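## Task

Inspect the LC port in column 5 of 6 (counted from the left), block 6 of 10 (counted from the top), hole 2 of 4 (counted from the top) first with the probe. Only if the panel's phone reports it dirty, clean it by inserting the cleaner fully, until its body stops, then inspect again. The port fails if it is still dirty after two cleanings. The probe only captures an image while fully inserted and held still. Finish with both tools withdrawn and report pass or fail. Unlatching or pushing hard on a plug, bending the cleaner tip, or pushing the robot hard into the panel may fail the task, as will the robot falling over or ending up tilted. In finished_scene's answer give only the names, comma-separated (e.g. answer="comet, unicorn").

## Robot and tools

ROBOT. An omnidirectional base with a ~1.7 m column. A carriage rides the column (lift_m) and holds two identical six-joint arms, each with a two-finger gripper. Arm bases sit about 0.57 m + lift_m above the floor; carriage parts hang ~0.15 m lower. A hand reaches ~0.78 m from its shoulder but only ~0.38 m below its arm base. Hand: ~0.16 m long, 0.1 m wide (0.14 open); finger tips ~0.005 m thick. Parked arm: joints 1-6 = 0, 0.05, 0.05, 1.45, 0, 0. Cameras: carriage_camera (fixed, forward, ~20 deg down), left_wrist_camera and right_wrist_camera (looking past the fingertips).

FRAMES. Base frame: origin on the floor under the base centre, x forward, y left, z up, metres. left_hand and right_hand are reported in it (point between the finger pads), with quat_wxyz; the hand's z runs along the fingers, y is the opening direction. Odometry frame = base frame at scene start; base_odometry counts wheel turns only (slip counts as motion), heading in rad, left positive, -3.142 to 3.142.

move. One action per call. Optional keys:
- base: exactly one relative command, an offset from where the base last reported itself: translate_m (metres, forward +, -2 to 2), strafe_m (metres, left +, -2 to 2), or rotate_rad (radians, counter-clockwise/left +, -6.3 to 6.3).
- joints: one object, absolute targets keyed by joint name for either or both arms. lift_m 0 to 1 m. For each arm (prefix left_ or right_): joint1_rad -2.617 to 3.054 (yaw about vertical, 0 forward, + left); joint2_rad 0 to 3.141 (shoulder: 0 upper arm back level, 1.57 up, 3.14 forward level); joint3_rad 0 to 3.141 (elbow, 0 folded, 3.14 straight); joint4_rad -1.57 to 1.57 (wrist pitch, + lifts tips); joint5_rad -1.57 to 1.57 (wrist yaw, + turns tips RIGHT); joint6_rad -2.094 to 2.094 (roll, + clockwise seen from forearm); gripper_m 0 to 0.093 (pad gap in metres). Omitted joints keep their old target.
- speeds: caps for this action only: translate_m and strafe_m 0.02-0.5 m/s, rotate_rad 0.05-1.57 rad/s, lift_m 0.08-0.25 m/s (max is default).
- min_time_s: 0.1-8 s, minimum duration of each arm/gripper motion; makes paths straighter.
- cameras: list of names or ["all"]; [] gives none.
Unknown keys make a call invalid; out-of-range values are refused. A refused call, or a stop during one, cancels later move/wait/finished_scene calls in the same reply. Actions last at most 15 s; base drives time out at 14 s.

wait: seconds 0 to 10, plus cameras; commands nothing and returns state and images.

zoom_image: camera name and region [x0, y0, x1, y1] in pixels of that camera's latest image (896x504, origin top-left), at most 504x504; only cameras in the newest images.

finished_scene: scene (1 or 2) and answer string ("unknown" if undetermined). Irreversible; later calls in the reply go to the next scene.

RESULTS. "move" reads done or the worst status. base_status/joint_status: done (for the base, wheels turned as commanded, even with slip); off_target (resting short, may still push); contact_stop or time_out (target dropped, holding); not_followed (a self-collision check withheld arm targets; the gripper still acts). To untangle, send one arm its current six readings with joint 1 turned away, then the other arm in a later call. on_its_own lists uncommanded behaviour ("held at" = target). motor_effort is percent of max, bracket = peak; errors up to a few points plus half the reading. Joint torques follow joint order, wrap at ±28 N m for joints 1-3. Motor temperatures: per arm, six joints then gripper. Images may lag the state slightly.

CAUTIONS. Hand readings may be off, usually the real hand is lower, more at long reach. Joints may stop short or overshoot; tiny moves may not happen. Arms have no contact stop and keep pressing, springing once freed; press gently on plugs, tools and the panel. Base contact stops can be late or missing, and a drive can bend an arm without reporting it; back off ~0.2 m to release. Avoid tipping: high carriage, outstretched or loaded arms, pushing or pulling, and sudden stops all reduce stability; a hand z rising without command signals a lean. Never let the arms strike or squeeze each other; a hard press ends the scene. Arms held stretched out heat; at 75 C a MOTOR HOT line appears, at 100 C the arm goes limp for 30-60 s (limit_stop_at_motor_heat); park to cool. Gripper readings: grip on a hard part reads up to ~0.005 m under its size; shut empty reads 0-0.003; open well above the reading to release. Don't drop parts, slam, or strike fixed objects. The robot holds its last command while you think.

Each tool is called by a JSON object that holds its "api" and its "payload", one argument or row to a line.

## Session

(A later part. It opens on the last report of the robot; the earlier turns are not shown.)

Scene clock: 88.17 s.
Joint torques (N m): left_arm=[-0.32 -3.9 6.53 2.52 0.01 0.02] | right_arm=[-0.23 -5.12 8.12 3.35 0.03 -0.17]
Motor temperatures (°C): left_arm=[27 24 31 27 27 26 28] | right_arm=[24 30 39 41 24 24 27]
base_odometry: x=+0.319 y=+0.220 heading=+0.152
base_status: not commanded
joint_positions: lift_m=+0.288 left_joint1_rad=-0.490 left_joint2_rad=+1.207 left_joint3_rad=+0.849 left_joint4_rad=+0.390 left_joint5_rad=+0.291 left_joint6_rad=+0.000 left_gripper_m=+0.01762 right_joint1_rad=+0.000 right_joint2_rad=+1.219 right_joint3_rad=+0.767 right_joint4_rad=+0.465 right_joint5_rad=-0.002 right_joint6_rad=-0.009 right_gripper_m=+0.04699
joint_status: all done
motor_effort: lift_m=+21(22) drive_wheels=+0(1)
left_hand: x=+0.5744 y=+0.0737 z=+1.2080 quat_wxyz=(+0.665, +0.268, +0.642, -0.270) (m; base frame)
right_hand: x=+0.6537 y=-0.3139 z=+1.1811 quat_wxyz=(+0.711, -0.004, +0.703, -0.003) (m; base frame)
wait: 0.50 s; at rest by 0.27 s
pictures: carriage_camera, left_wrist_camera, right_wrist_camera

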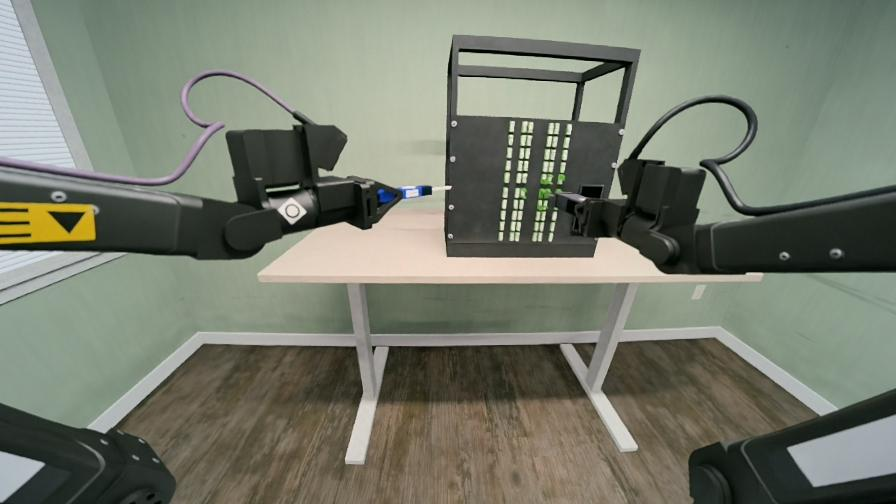

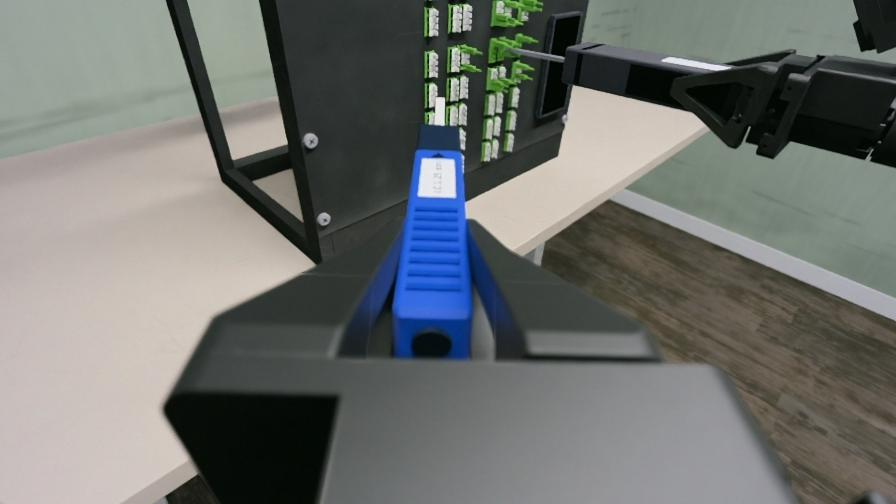

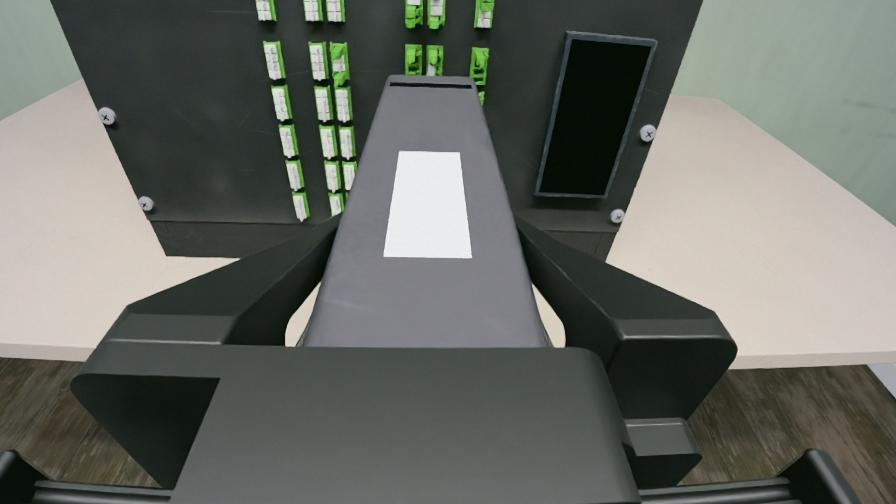

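Excellent view.

{"api": "zoom_image", "payload": {
  "camera": "left_wrist_camera",
  "region": [480, 20, 580, 80]
}}

{"api": "zoom_image", "payload": {
  "camera": "left_wrist_camera",
  "region": [485, 30, 525, 70]
}}

Scaled by 5.040.

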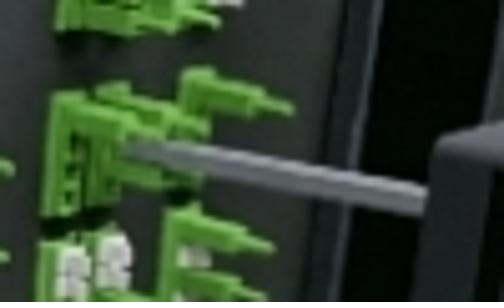

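Scaled by 12.600.

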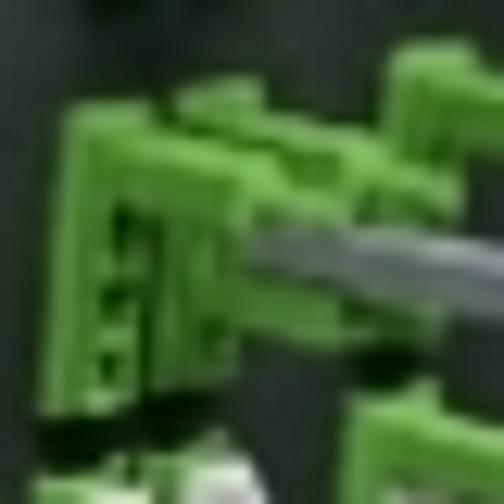

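{"api": "zoom_image", "payload": {
  "camera": "left_wrist_camera",
  "region": [500, 30, 580, 110]
}}

{"api": "zoom_image", "payload": {
  "camera": "left_wrist_camera",
  "region": [420, 0, 580, 100]
}}

{"api": "zoom_image", "payload": {
  "camera": "left_wrist_camera",
  "region": [150, 0, 450, 300]
}}

Scaled by 6.300.

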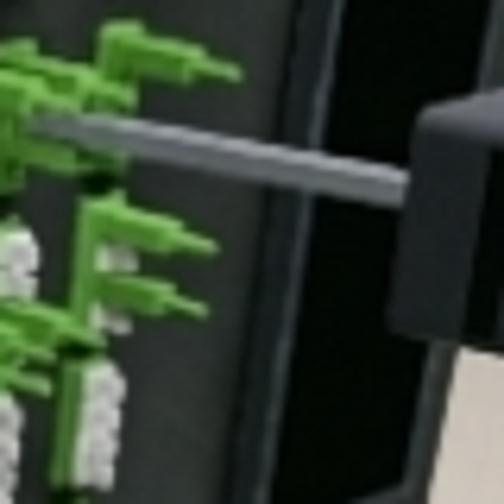

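Scaled by 3.150.

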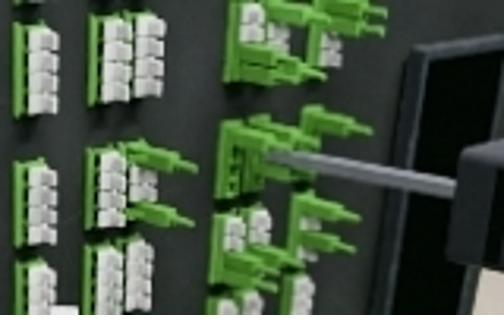

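Scaled by 1.680.

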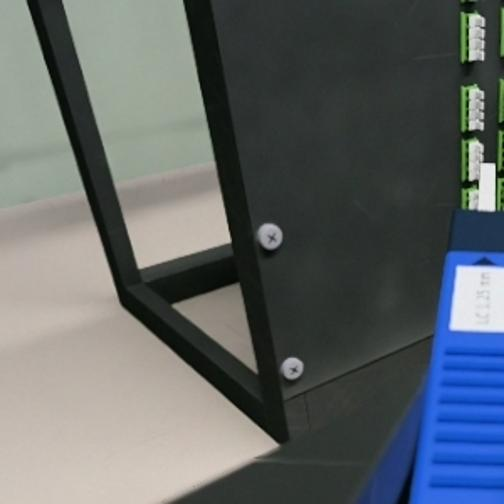

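{"api": "move", "payload": {
  "joints": {"left_joint1_rad": -0.55, "left_joint2_rad": 1.5, "left_joint3_rad": 1.13, "left_joint4_rad": 0.40, "left_joint5_rad": 0.45},
  "min_time_s": 2,
  "cameras": []
}}

{"api": "wait", "payload": {
  "seconds": 0.5
}}

{"api": "zoom_image", "payload": {
  "camera": "left_wrist_camera",
  "region": [400, 10, 500, 90]
}}

Scene clock: 99.50 s.
Joint torques (N m): left_arm=[-0.53 -5.89 9.61 2.74 0.06 0.03] | right_arm=[-0.17 -5.12 8.12 3.36 0.02 -0.16]
Motor temperatures (°C): left_arm=[27 25 31 29 27 26 28] | right_arm=[24 30 39 41 24 24 27]
move: done
base_odometry: x=+0.319 y=+0.220 heading=+0.152
base_status: not commanded
joint_positions: lift_m=+0.288 left_joint1_rad=-0.540 left_joint2_rad=+1.483 left_joint3_rad=+1.102 left_joint4_rad=+0.388 left_joint5_rad=+0.441 left_joint6_rad=+0.000 left_gripper_m=+0.01762 right_joint1_rad=+0.000 right_joint2_rad=+1.219 right_joint3_rad=+0.767 right_joint4_rad=+0.465 right_joint5_rad=-0.002 right_joint6_rad=-0.009 right_gripper_m=+0.04699
joint_status: all done
motor_effort: lift_m=+21(22) drive_wheels=+0(1)
left_hand: x=+0.6019 y=+0.0048 z=+1.2121 quat_wxyz=(+0.626, +0.333, +0.622, -0.333) (m; base frame)
right_hand: x=+0.6537 y=-0.3139 z=+1.1811 quat_wxyz=(+0.711, -0.004, +0.703, -0.003) (m; base frame)
pictures: none
No camera images: "cameras" was empty.

Scene clock: 100.00 s.
Joint torques (N m): left_arm=[-0.61 -5.97 9.37 2.7 0.05 -0.05] | right_arm=[-0.24 -5.15 8.12 3.35 0.02 -0.16]
Motor temperatures (°C): left_arm=[27 25 31 29 27 26 28] | right_arm=[24 30 39 41 24 24 27]
base_odometry: x=+0.319 y=+0.220 heading=+0.152
base_status: not commanded
joint_positions: lift_m=+0.288 left_joint1_rad=-0.540 left_joint2_rad=+1.483 left_joint3_rad=+1.102 left_joint4_rad=+0.388 left_joint5_rad=+0.441 left_joint6_rad=+0.000 left_gripper_m=+0.01762 right_joint1_rad=+0.000 right_joint2_rad=+1.219 right_joint3_rad=+0.767 right_joint4_rad=+0.465 right_joint5_rad=-0.002 right_joint6_rad=-0.009 right_gripper_m=+0.04699
joint_status: all done
motor_effort: lift_m=+22(22) drive_wheels=+0(1)
left_hand: x=+0.6019 y=+0.0048 z=+1.2121 quat_wxyz=(+0.626, +0.333, +0.622, -0.333) (m; base frame)
right_hand: x=+0.6537 y=-0.3139 z=+1.1811 quat_wxyz=(+0.711, -0.004, +0.703, -0.003) (m; base frame)
wait: 0.50 s; at rest by 0.27 s
pictures: carriage_camera, left_wrist_camera, right_wrist_camera

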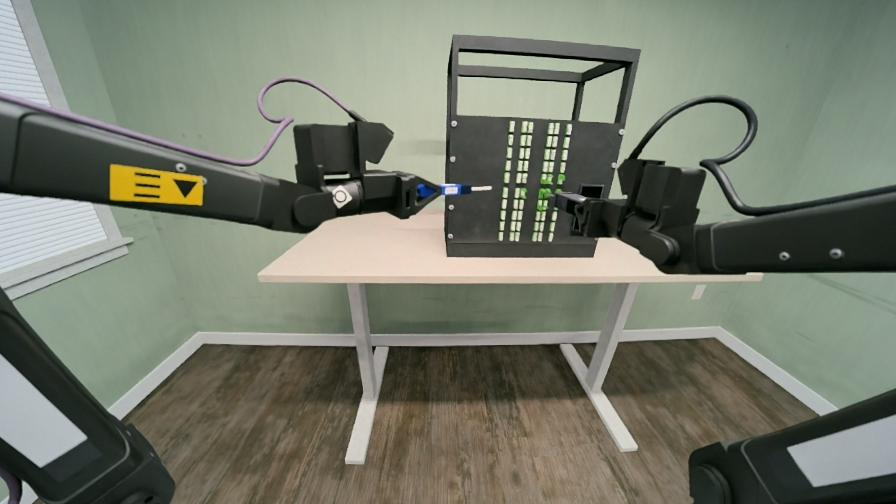

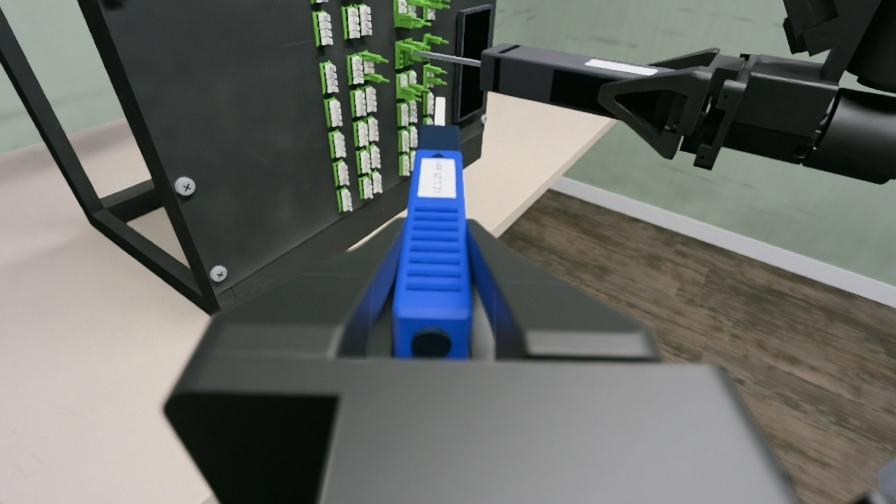

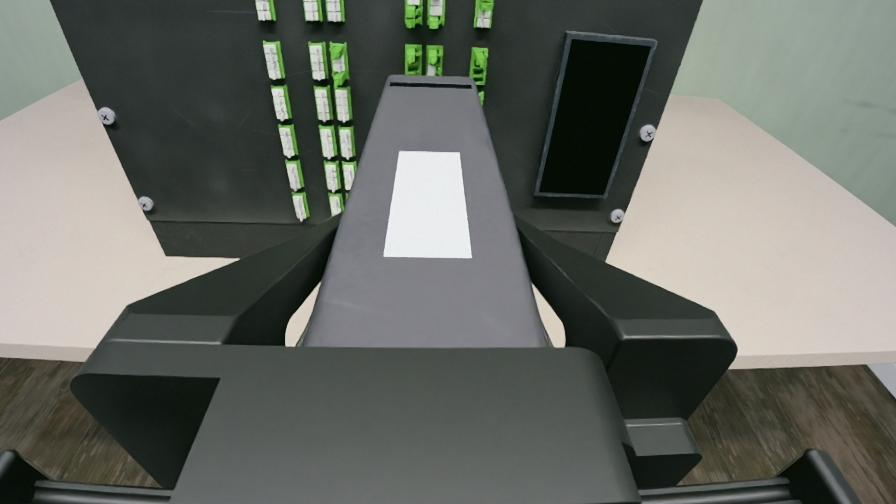

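Scaled by 5.040.

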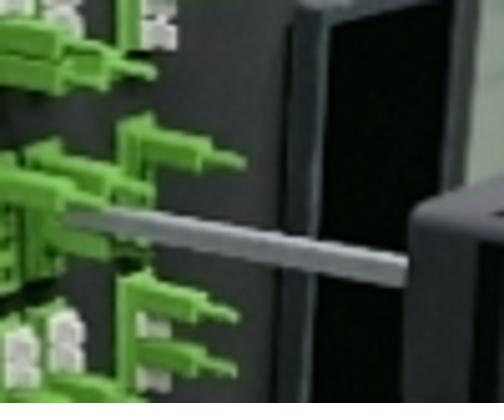

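{"api": "move", "payload": {
  "joints": {"left_joint1_rad": -0.58, "left_joint2_rad": 1.8, "left_joint3_rad": 1.43, "left_joint4_rad": 0.45, "left_joint5_rad": 0.6},
  "min_time_s": 2,
  "cameras": []
}}

{"api": "wait", "payload": {
  "seconds": 0.5
}}

{"api": "zoom_image", "payload": {
  "camera": "left_wrist_camera",
  "region": [340, 0, 440, 80]
}}

Scene clock: 102.60 s.
Joint torques (N m): left_arm=[-0.68 -8.4 9.46 2.75 -0.01 0.03] | right_arm=[-0.21 -5.14 8.1 3.36 0.02 -0.16]
Motor temperatures (°C): left_arm=[27 26 31 30 27 26 28] | right_arm=[24 30 39 41 24 24 27]
move: done
base_odometry: x=+0.319 y=+0.220 heading=+0.152
base_status: not commanded
joint_positions: lift_m=+0.288 left_joint1_rad=-0.570 left_joint2_rad=+1.779 left_joint3_rad=+1.402 left_joint4_rad=+0.427 left_joint5_rad=+0.591 left_joint6_rad=+0.000 left_gripper_m=+0.01762 right_joint1_rad=+0.000 right_joint2_rad=+1.219 right_joint3_rad=+0.767 right_joint4_rad=+0.465 right_joint5_rad=-0.002 right_joint6_rad=-0.009 right_gripper_m=+0.04699
joint_status: all done
motor_effort: lift_m=+22(22) drive_wheels=+0(1)
left_hand: x=+0.6345 y=-0.0603 z=+1.2182 quat_wxyz=(+0.609, +0.388, +0.573, -0.388) (m; base frame)
right_hand: x=+0.6537 y=-0.3139 z=+1.1811 quat_wxyz=(+0.711, -0.004, +0.703, -0.003) (m; base frame)
pictures: none
No camera images: "cameras" was empty.

Scene clock: 103.10 s.
Joint torques (N m): left_arm=[-0.55 -8.31 9.52 2.78 -0.01 0.04] | right_arm=[-0.25 -5.12 8.1 3.35 0.03 -0.16]
Motor temperatures (°C): left_arm=[27 26 31 30 27 26 28] | right_arm=[24 30 39 41 24 24 27]
base_odometry: x=+0.319 y=+0.220 heading=+0.152
base_status: not commanded
joint_positions: lift_m=+0.288 left_joint1_rad=-0.570 left_joint2_rad=+1.779 left_joint3_rad=+1.402 left_joint4_rad=+0.427 left_joint5_rad=+0.591 left_joint6_rad=+0.000 left_gripper_m=+0.01762 right_joint1_rad=+0.000 right_joint2_rad=+1.219 right_joint3_rad=+0.767 right_joint4_rad=+0.465 right_joint5_rad=-0.002 right_joint6_rad=-0.009 right_gripper_m=+0.04699
joint_status: all done
motor_effort: lift_m=+21(22) drive_wheels=+0(1)
left_hand: x=+0.6345 y=-0.0603 z=+1.2182 quat_wxyz=(+0.609, +0.388, +0.573, -0.388) (m; base frame)
right_hand: x=+0.6537 y=-0.3139 z=+1.1811 quat_wxyz=(+0.711, -0.004, +0.703, -0.003) (m; base frame)
wait: 0.50 s; at rest by 0.27 s
pictures: carriage_camera, left_wrist_camera, right_wrist_camera

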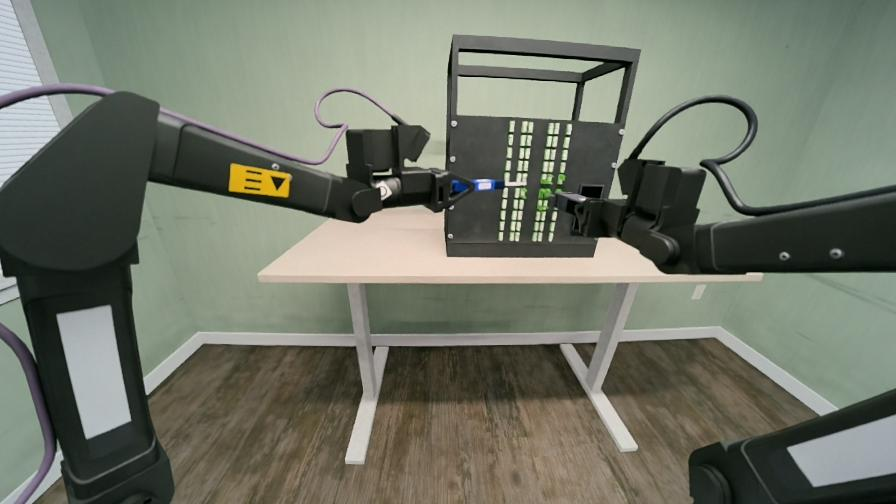

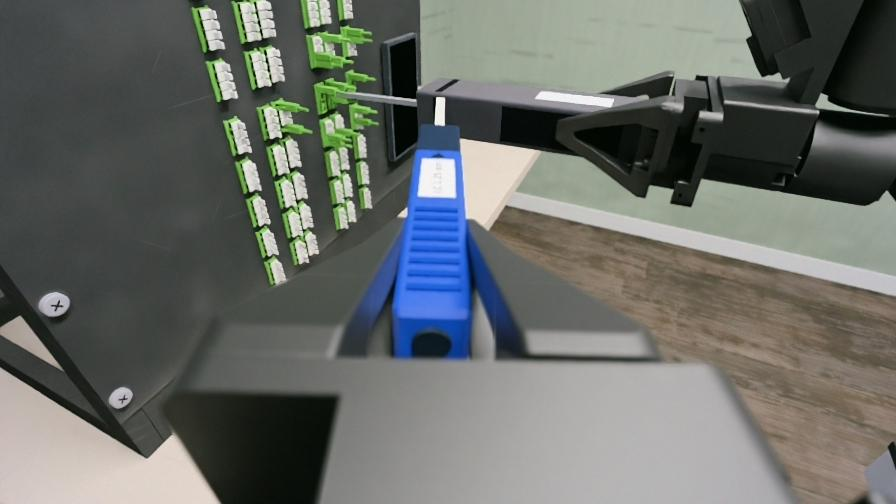

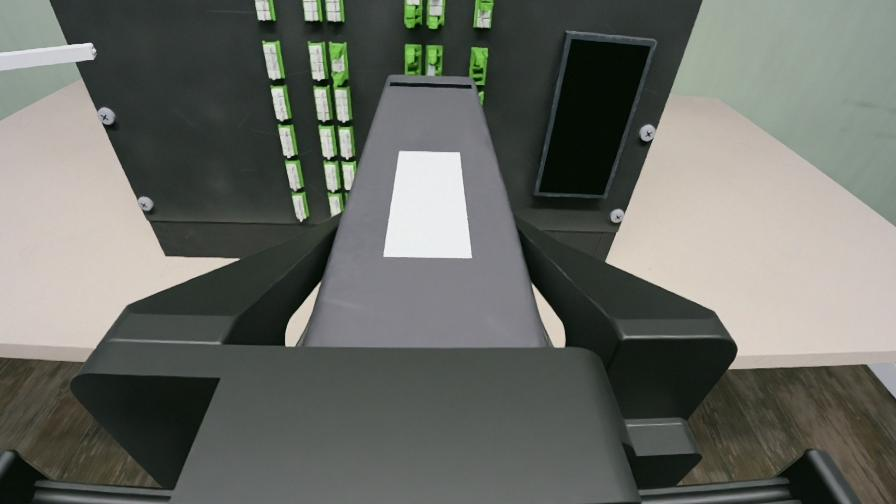

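Scaled by 5.040.

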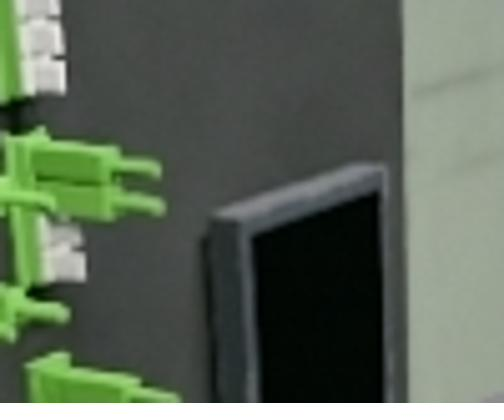

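{"api": "zoom_image", "payload": {
  "camera": "left_wrist_camera",
  "region": [305, 65, 385, 145]
}}

{"api": "zoom_image", "payload": {
  "camera": "left_wrist_camera",
  "region": [310, 75, 350, 115]
}}

{"api": "zoom_image", "payload": {
  "camera": "left_wrist_camera",
  "region": [310, 60, 470, 140]
}}

Scaled by 6.300.

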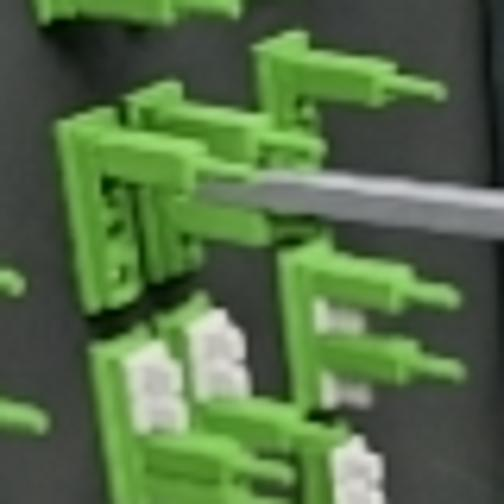

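Scaled by 12.600.

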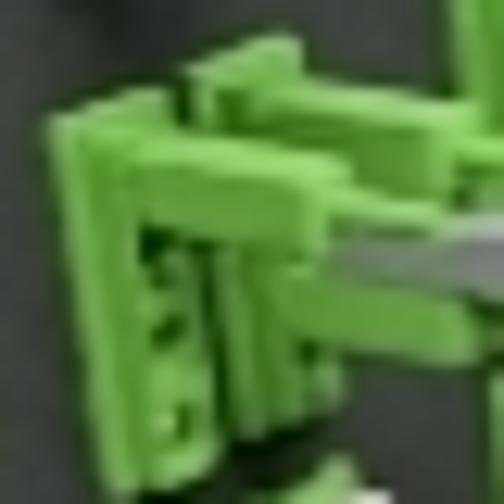

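Scaled by 3.150.

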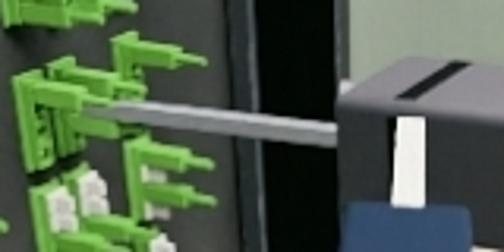

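{"api": "move", "payload": {
  "base": {"translate_m": -0.03},
  "speeds": {"translate_m": 0.05},
  "cameras": []
}}

{"api": "move", "payload": {
  "joints": {"right_joint4_rad": 0.6, "lift_m": 0.28},
  "cameras": []
}}

{"api": "wait", "payload": {
  "seconds": 0.5,
  "cameras": ["left_wrist_camera","right_wrist_camera"]
}}

{"api": "zoom_image", "payload": {
  "camera": "left_wrist_camera",
  "region": [280, 50, 440, 130]
}}

Scene clock: 105.07 s.
Joint torques (N m): left_arm=[-0.34 -8.44 9.63 2.67 -0.08 -0.01] | right_arm=[-0.23 -5.07 8.17 3.34 0.03 -0.16]
Motor temperatures (°C): left_arm=[27 27 31 31 27 26 28] | right_arm=[24 30 39 41 24 24 27]
move: done
base_odometry: x=+0.289 y=+0.215 heading=+0.153
base_status: done
joint_positions: lift_m=+0.288 left_joint1_rad=-0.572 left_joint2_rad=+1.780 left_joint3_rad=+1.402 left_joint4_rad=+0.430 left_joint5_rad=+0.593 left_joint6_rad=+0.000 left_gripper_m=+0.01762 right_joint1_rad=+0.000 right_joint2_rad=+1.219 right_joint3_rad=+0.767 right_joint4_rad=+0.465 right_joint5_rad=-0.002 right_joint6_rad=-0.009 right_gripper_m=+0.04699
joint_status: not commanded
motor_effort: lift_m=+22(22) drive_wheels=+5(10)
left_hand: x=+0.6336 y=-0.0615 z=+1.2182 quat_wxyz=(+0.609, +0.389, +0.572, -0.389) (m; base frame)
right_hand: x=+0.6537 y=-0.3139 z=+1.1811 quat_wxyz=(+0.711, -0.004, +0.703, -0.003) (m; base frame)
pictures: none
No camera images: "cameras" was empty.

Scene clock: 105.73 s.
Joint torques (N m): left_arm=[-0.46 -8.94 8.73 2.64 -0.06 0.02] | right_arm=[-0.23 -5.48 8.13 3.48 0.02 -0.16]
Motor temperatures (°C): left_arm=[27 27 31 31 27 26 28] | right_arm=[24 30 39 42 24 24 27]
move: off_target
base_odometry: x=+0.289 y=+0.215 heading=+0.153
base_status: not commanded
joint_positions: lift_m=+0.280 left_joint1_rad=-0.572 left_joint2_rad=+1.786 left_joint3_rad=+1.408 left_joint4_rad=+0.437 left_joint5_rad=+0.594 left_joint6_rad=+0.000 left_gripper_m=+0.01762 right_joint1_rad=+0.000 right_joint2_rad=+1.223 right_joint3_rad=+0.767 right_joint4_rad=+0.499 right_joint5_rad=-0.002 right_joint6_rad=-0.009 right_gripper_m=+0.04699
joint_status: right_joint4_rad off_target (ended at +0.499, target +0.600); the others done
motor_effort: lift_m=+22(23) drive_wheels=+4(5)
left_hand: x=+0.6346 y=-0.0623 z=+1.2120 quat_wxyz=(+0.611, +0.389, +0.569, -0.389) (m; base frame)
right_hand: x=+0.6542 y=-0.3139 z=+1.1807 quat_wxyz=(+0.722, -0.004, +0.692, -0.003) (m; base frame)
pictures: none
No camera images: "cameras" was empty.

Scene clock: 106.23 s.
Joint torques (N m): left_arm=[-0.31 -9.05 8.8 2.66 -0.01 0.01] | right_arm=[-0.2 -5.48 8.08 3.51 0.02 -0.16]
Motor temperatures (°C): left_arm=[27 27 31 31 27 26 28] | right_arm=[24 31 39 42 24 24 27]
base_odometry: x=+0.289 y=+0.215 heading=+0.153
base_status: not commanded
joint_positions: lift_m=+0.280 left_joint1_rad=-0.572 left_joint2_rad=+1.786 left_joint3_rad=+1.408 left_joint4_rad=+0.437 left_joint5_rad=+0.594 left_joint6_rad=+0.000 left_gripper_m=+0.01762 right_joint1_rad=+0.000 right_joint2_rad=+1.223 right_joint3_rad=+0.767 right_joint4_rad=+0.500 right_joint5_rad=-0.002 right_joint6_rad=-0.009 right_gripper_m=+0.04699
joint_status: right_joint4_rad off_target (ended at +0.499, target +0.600); the others done
motor_effort: lift_m=+22(23) drive_wheels=+4(5)
left_hand: x=+0.6346 y=-0.0623 z=+1.2120 quat_wxyz=(+0.611, +0.389, +0.569, -0.389) (m; base frame)
right_hand: x=+0.6542 y=-0.3139 z=+1.1810 quat_wxyz=(+0.723, -0.004, +0.691, -0.003) (m; base frame)
wait: 0.50 s; at rest by 0.27 s
pictures: left_wrist_camera, right_wrist_camera

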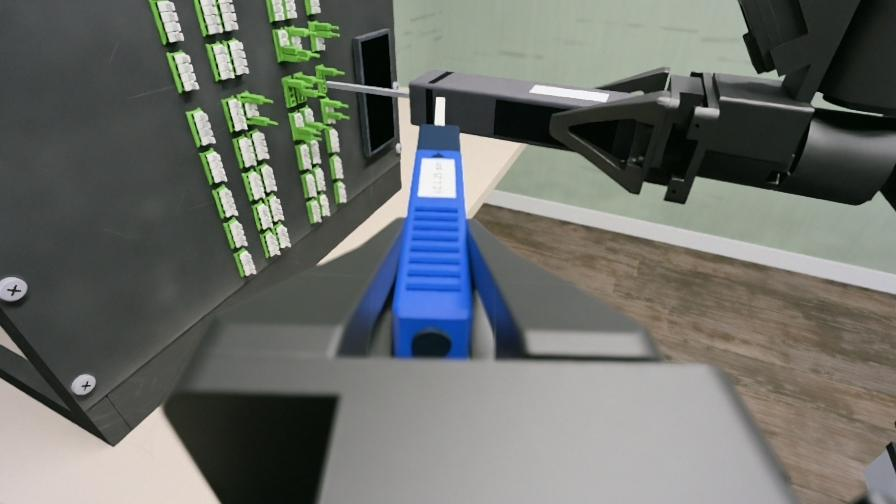

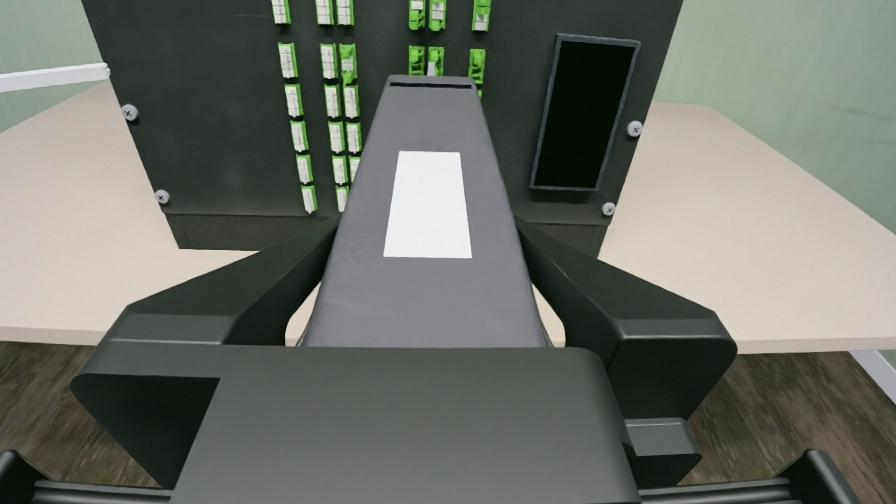

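Scaled by 3.150.

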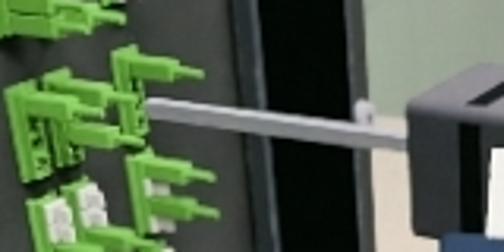

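{"api": "zoom_image", "payload": {
  "camera": "left_wrist_camera",
  "region": [275, 55, 345, 125]
}}

{"api": "zoom_image", "payload": {
  "camera": "right_wrist_camera",
  "region": [405, 35, 445, 75]
}}

Scaled by 7.200.

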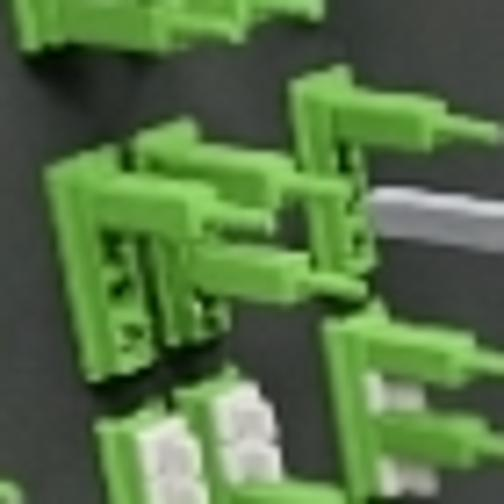

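Scaled by 12.600.

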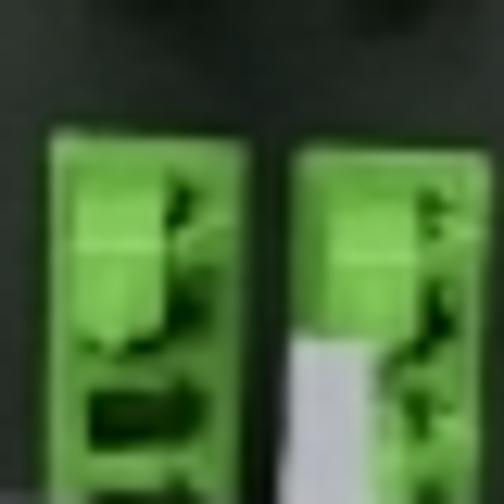

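{"api": "move", "payload": {
  "base": {"strafe_m": -0.003},
  "joints": {"lift_m": 0.277},
  "speeds": {"strafe_m": 0.03},
  "cameras": []
}}

{"api": "move", "payload": {
  "base": {"translate_m": 0.01},
  "speeds": {"translate_m": 0.04},
  "cameras": []
}}

{"api": "wait", "payload": {
  "seconds": 0.5,
  "cameras": ["left_wrist_camera","right_wrist_camera"]
}}

{"api": "zoom_image", "payload": {
  "camera": "left_wrist_camera",
  "region": [285, 60, 355, 130]
}}

{"api": "zoom_image", "payload": {
  "camera": "right_wrist_camera",
  "region": [405, 35, 445, 75]
}}

Scene clock: 107.37 s.
Joint torques (N m): left_arm=[-0.02 -9.29 8.84 2.64 -0.04 0.01] | right_arm=[-0.21 -5.48 8.1 3.43 0.01 -0.16]
Motor temperatures (°C): left_arm=[27 27 31 31 27 26 28] | right_arm=[24 31 39 42 24 24 27]
move: done
base_odometry: x=+0.289 y=+0.213 heading=+0.154
base_status: done
joint_positions: lift_m=+0.277 left_joint1_rad=-0.577 left_joint2_rad=+1.787 left_joint3_rad=+1.408 left_joint4_rad=+0.438 left_joint5_rad=+0.596 left_joint6_rad=+0.000 left_gripper_m=+0.01762 right_joint1_rad=+0.000 right_joint2_rad=+1.223 right_joint3_rad=+0.767 right_joint4_rad=+0.507 right_joint5_rad=+0.000 right_joint6_rad=-0.009 right_gripper_m=+0.04699
joint_status: all done
motor_effort: lift_m=+21(22) drive_wheels=+5(10)
left_hand: x=+0.6329 y=-0.0643 z=+1.2087 quat_wxyz=(+0.610, +0.391, +0.568, -0.391) (m; base frame)
right_hand: x=+0.6541 y=-0.3144 z=+1.1798 quat_wxyz=(+0.725, -0.003, +0.689, -0.004) (m; base frame)
pictures: none
No camera images: "cameras" was empty.

Scene clock: 108.13 s.
Joint torques (N m): left_arm=[-0.16 -9.06 8.98 2.6 -0.05 -0.01] | right_arm=[-0.18 -4.29 8.09 3.56 0.02 -0.16]
Motor temperatures (°C): left_arm=[27 28 31 31 27 26 28] | right_arm=[24 31 39 42 24 24 27]
move: done
base_odometry: x=+0.299 y=+0.214 heading=+0.153
base_status: done
joint_positions: lift_m=+0.277 left_joint1_rad=-0.577 left_joint2_rad=+1.787 left_joint3_rad=+1.408 left_joint4_rad=+0.439 left_joint5_rad=+0.596 left_joint6_rad=+0.000 left_gripper_m=+0.01762 right_joint1_rad=+0.000 right_joint2_rad=+1.211 right_joint3_rad=+0.767 right_joint4_rad=+0.494 right_joint5_rad=-0.001 right_joint6_rad=-0.009 right_gripper_m=+0.04699
joint_status: not commanded
motor_effort: lift_m=+22(22) drive_wheels=+8(14)
left_hand: x=+0.6328 y=-0.0644 z=+1.2091 quat_wxyz=(+0.610, +0.391, +0.567, -0.391) (m; base frame)
right_hand: x=+0.6518 y=-0.3142 z=+1.1814 quat_wxyz=(+0.725, -0.004, +0.689, -0.003) (m; base frame)
pictures: none
No camera images: "cameras" was empty.

Scene clock: 108.63 s.
Joint torques (N m): left_arm=[-0.12 -9.13 8.85 2.6 -0.04 0] | right_arm=[-0.21 -4.25 8.09 3.56 0.02 -0.15]
Motor temperatures (°C): left_arm=[27 28 31 31 27 26 28] | right_arm=[24 31 39 42 24 24 27]
base_odometry: x=+0.299 y=+0.214 heading=+0.153
base_status: done
joint_positions: lift_m=+0.277 left_joint1_rad=-0.577 left_joint2_rad=+1.787 left_joint3_rad=+1.408 left_joint4_rad=+0.439 left_joint5_rad=+0.596 left_joint6_rad=+0.000 left_gripper_m=+0.01762 right_joint1_rad=+0.000 right_joint2_rad=+1.211 right_joint3_rad=+0.767 right_joint4_rad=+0.494 right_joint5_rad=-0.001 right_joint6_rad=-0.009 right_gripper_m=+0.04699
joint_status: not commanded
motor_effort: lift_m=+21(22) drive_wheels=+7(14)
left_hand: x=+0.6328 y=-0.0644 z=+1.2091 quat_wxyz=(+0.610, +0.391, +0.567, -0.391) (m; base frame)
right_hand: x=+0.6518 y=-0.3142 z=+1.1814 quat_wxyz=(+0.725, -0.004, +0.689, -0.003) (m; base frame)
wait: 0.50 s; at rest by 0.27 s
pictures: left_wrist_camera, right_wrist_camera

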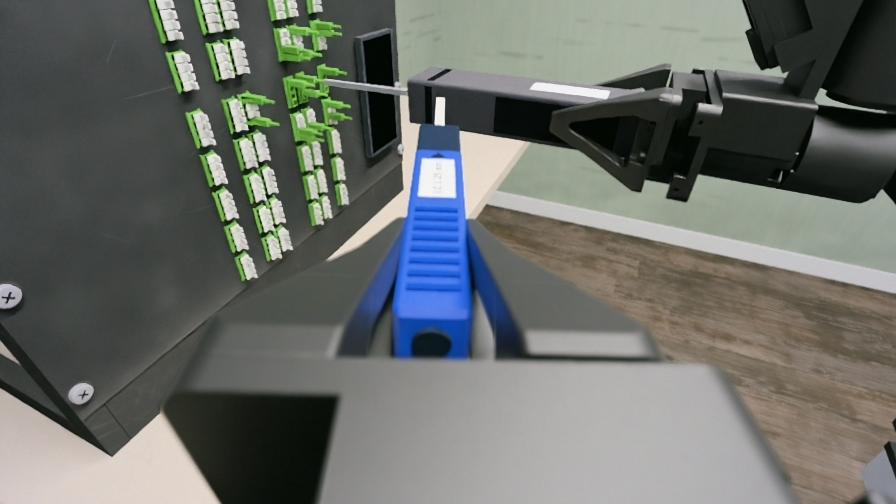

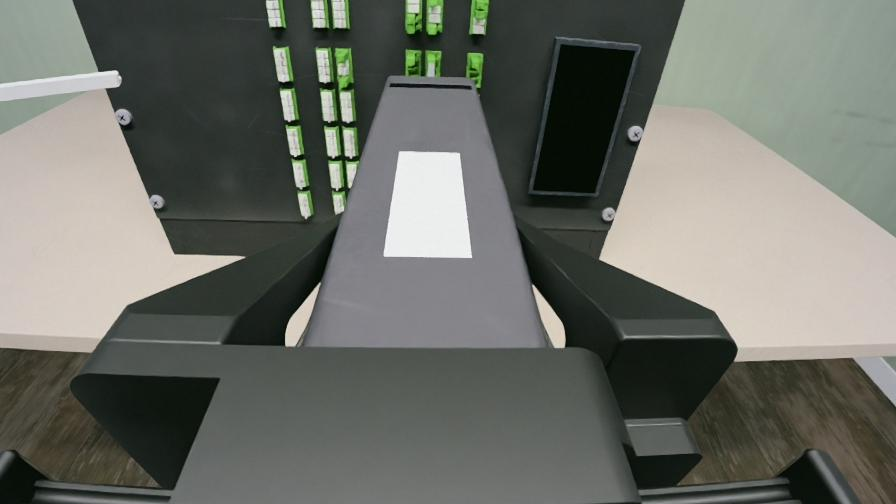

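Scaled by 7.200.

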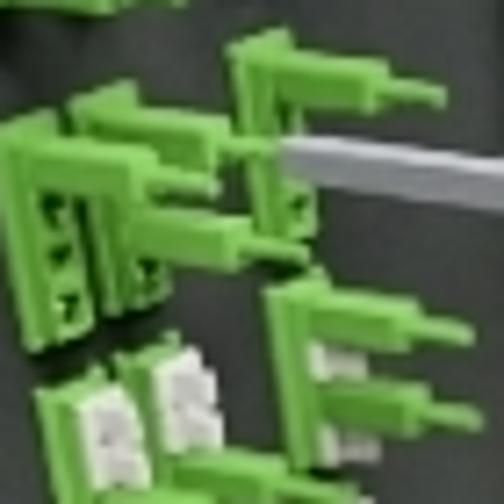

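Scaled by 12.600.

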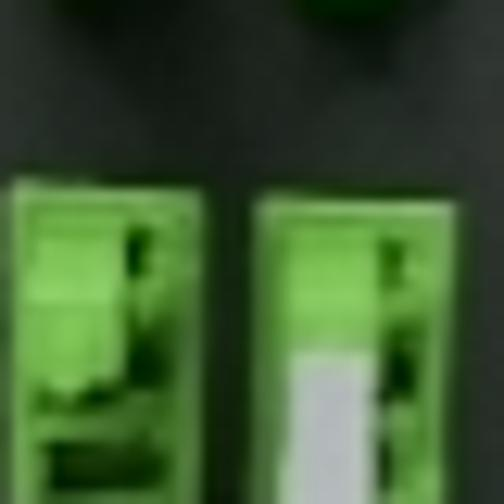

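{"api": "move", "payload": {
  "base": {"translate_m": -0.012},
  "speeds": {"translate_m": 0.04},
  "cameras": []
}}

{"api": "move", "payload": {
  "joints": {"lift_m": 0.271},
  "cameras": []
}}

{"api": "wait", "payload": {
  "seconds": 0.5,
  "cameras": ["left_wrist_camera","right_wrist_camera"]
}}

{"api": "zoom_image", "payload": {
  "camera": "left_wrist_camera",
  "region": [275, 60, 345, 130]
}}

{"api": "zoom_image", "payload": {
  "camera": "right_wrist_camera",
  "region": [405, 35, 445, 75]
}}

Scene clock: 109.80 s.
Joint torques (N m): left_arm=[0.14 -9.17 8.88 2.55 -0.06 0] | right_arm=[-0.21 -4.94 8.12 3.43 0.03 -0.15]
Motor temperatures (°C): left_arm=[27 28 31 31 27 26 28] | right_arm=[24 31 40 43 24 24 27]
move: done
base_odometry: x=+0.287 y=+0.212 heading=+0.154
base_status: done
joint_positions: lift_m=+0.277 left_joint1_rad=-0.577 left_joint2_rad=+1.787 left_joint3_rad=+1.408 left_joint4_rad=+0.440 left_joint5_rad=+0.596 left_joint6_rad=+0.000 left_gripper_m=+0.01762 right_joint1_rad=+0.000 right_joint2_rad=+1.217 right_joint3_rad=+0.767 right_joint4_rad=+0.505 right_joint5_rad=-0.002 right_joint6_rad=-0.009 right_gripper_m=+0.04699
joint_status: not commanded
motor_effort: lift_m=+21(21) drive_wheels=+5(11)
left_hand: x=+0.6325 y=-0.0646 z=+1.2092 quat_wxyz=(+0.610, +0.392, +0.567, -0.391) (m; base frame)
right_hand: x=+0.6530 y=-0.3140 z=+1.1814 quat_wxyz=(+0.726, -0.004, +0.687, -0.003) (m; base frame)
pictures: none
No camera images: "cameras" was empty.

Scene clock: 110.23 s.
Joint torques (N m): left_arm=[-0.03 -9.37 8.79 2.62 -0.1 0.03] | right_arm=[-0.05 -5.3 8.08 3.37 0.04 -0.16]
Motor temperatures (°C): left_arm=[27 28 31 31 27 26 28] | right_arm=[24 31 40 43 24 24 27]
move: done
base_odometry: x=+0.287 y=+0.212 heading=+0.154
base_status: not commanded
joint_positions: lift_m=+0.271 left_joint1_rad=-0.577 left_joint2_rad=+1.789 left_joint3_rad=+1.410 left_joint4_rad=+0.439 left_joint5_rad=+0.596 left_joint6_rad=+0.000 left_gripper_m=+0.01762 right_joint1_rad=+0.000 right_joint2_rad=+1.221 right_joint3_rad=+0.767 right_joint4_rad=+0.510 right_joint5_rad=-0.002 right_joint6_rad=-0.009 right_gripper_m=+0.04699
joint_status: all done
motor_effort: lift_m=+22(22) drive_wheels=+4(5)
left_hand: x=+0.6329 y=-0.0649 z=+1.2028 quat_wxyz=(+0.610, +0.392, +0.567, -0.391) (m; base frame)
right_hand: x=+0.6537 y=-0.3140 z=+1.1751 quat_wxyz=(+0.727, -0.004, +0.687, -0.003) (m; base frame)
pictures: none
No camera images: "cameras" was empty.

Scene clock: 110.73 s.
Joint torques (N m): left_arm=[-0.13 -9.4 8.62 2.61 -0.07 0.04] | right_arm=[-0.14 -5.24 8.03 3.37 0.03 -0.16]
Motor temperatures (°C): left_arm=[27 28 32 31 27 26 28] | right_arm=[24 31 40 43 24 24 27]
base_odometry: x=+0.287 y=+0.212 heading=+0.154
base_status: not commanded
joint_positions: lift_m=+0.271 left_joint1_rad=-0.577 left_joint2_rad=+1.789 left_joint3_rad=+1.410 left_joint4_rad=+0.439 left_joint5_rad=+0.596 left_joint6_rad=+0.000 left_gripper_m=+0.01762 right_joint1_rad=+0.000 right_joint2_rad=+1.221 right_joint3_rad=+0.767 right_joint4_rad=+0.511 right_joint5_rad=-0.002 right_joint6_rad=-0.009 right_gripper_m=+0.04699
joint_status: all done
motor_effort: lift_m=+22(22) drive_wheels=+4(5)
left_hand: x=+0.6329 y=-0.0649 z=+1.2028 quat_wxyz=(+0.610, +0.392, +0.567, -0.391) (m; base frame)
right_hand: x=+0.6537 y=-0.3140 z=+1.1753 quat_wxyz=(+0.727, -0.004, +0.687, -0.003) (m; base frame)
wait: 0.50 s; at rest by 0.27 s
pictures: left_wrist_camera, right_wrist_camera

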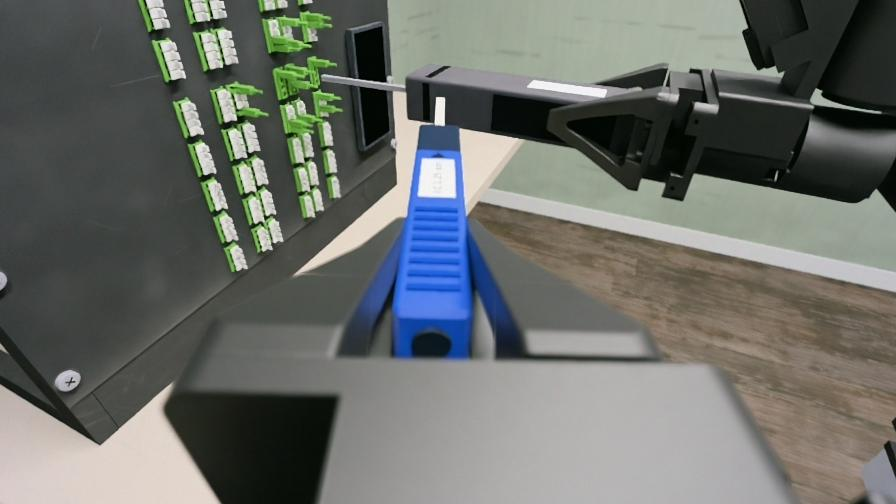

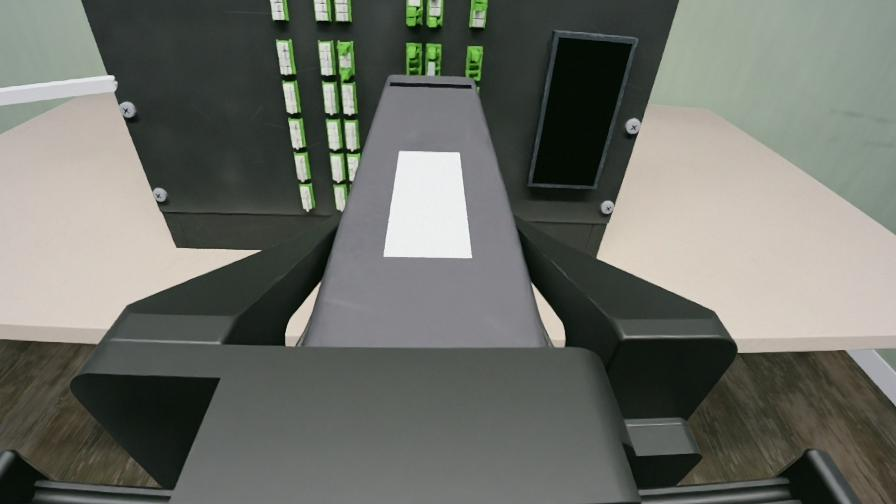

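Scaled by 7.200.

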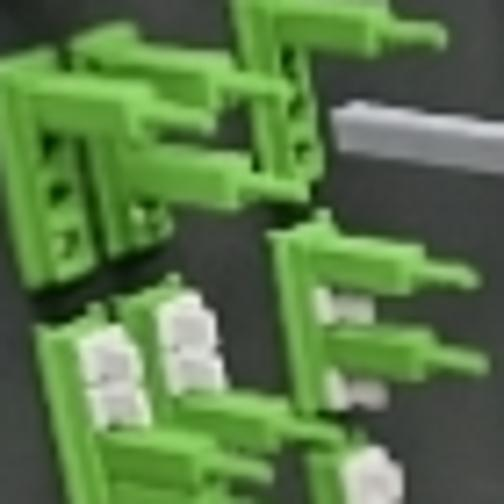

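Scaled by 12.600.

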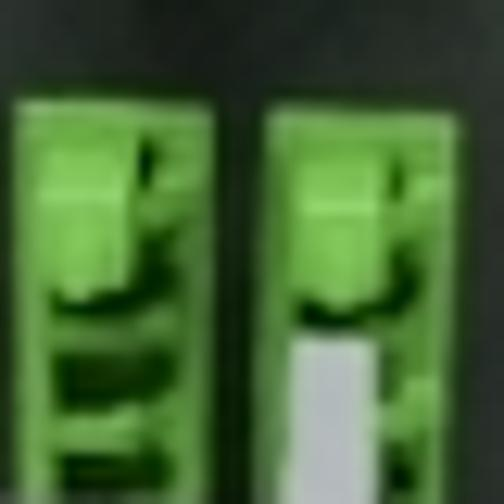

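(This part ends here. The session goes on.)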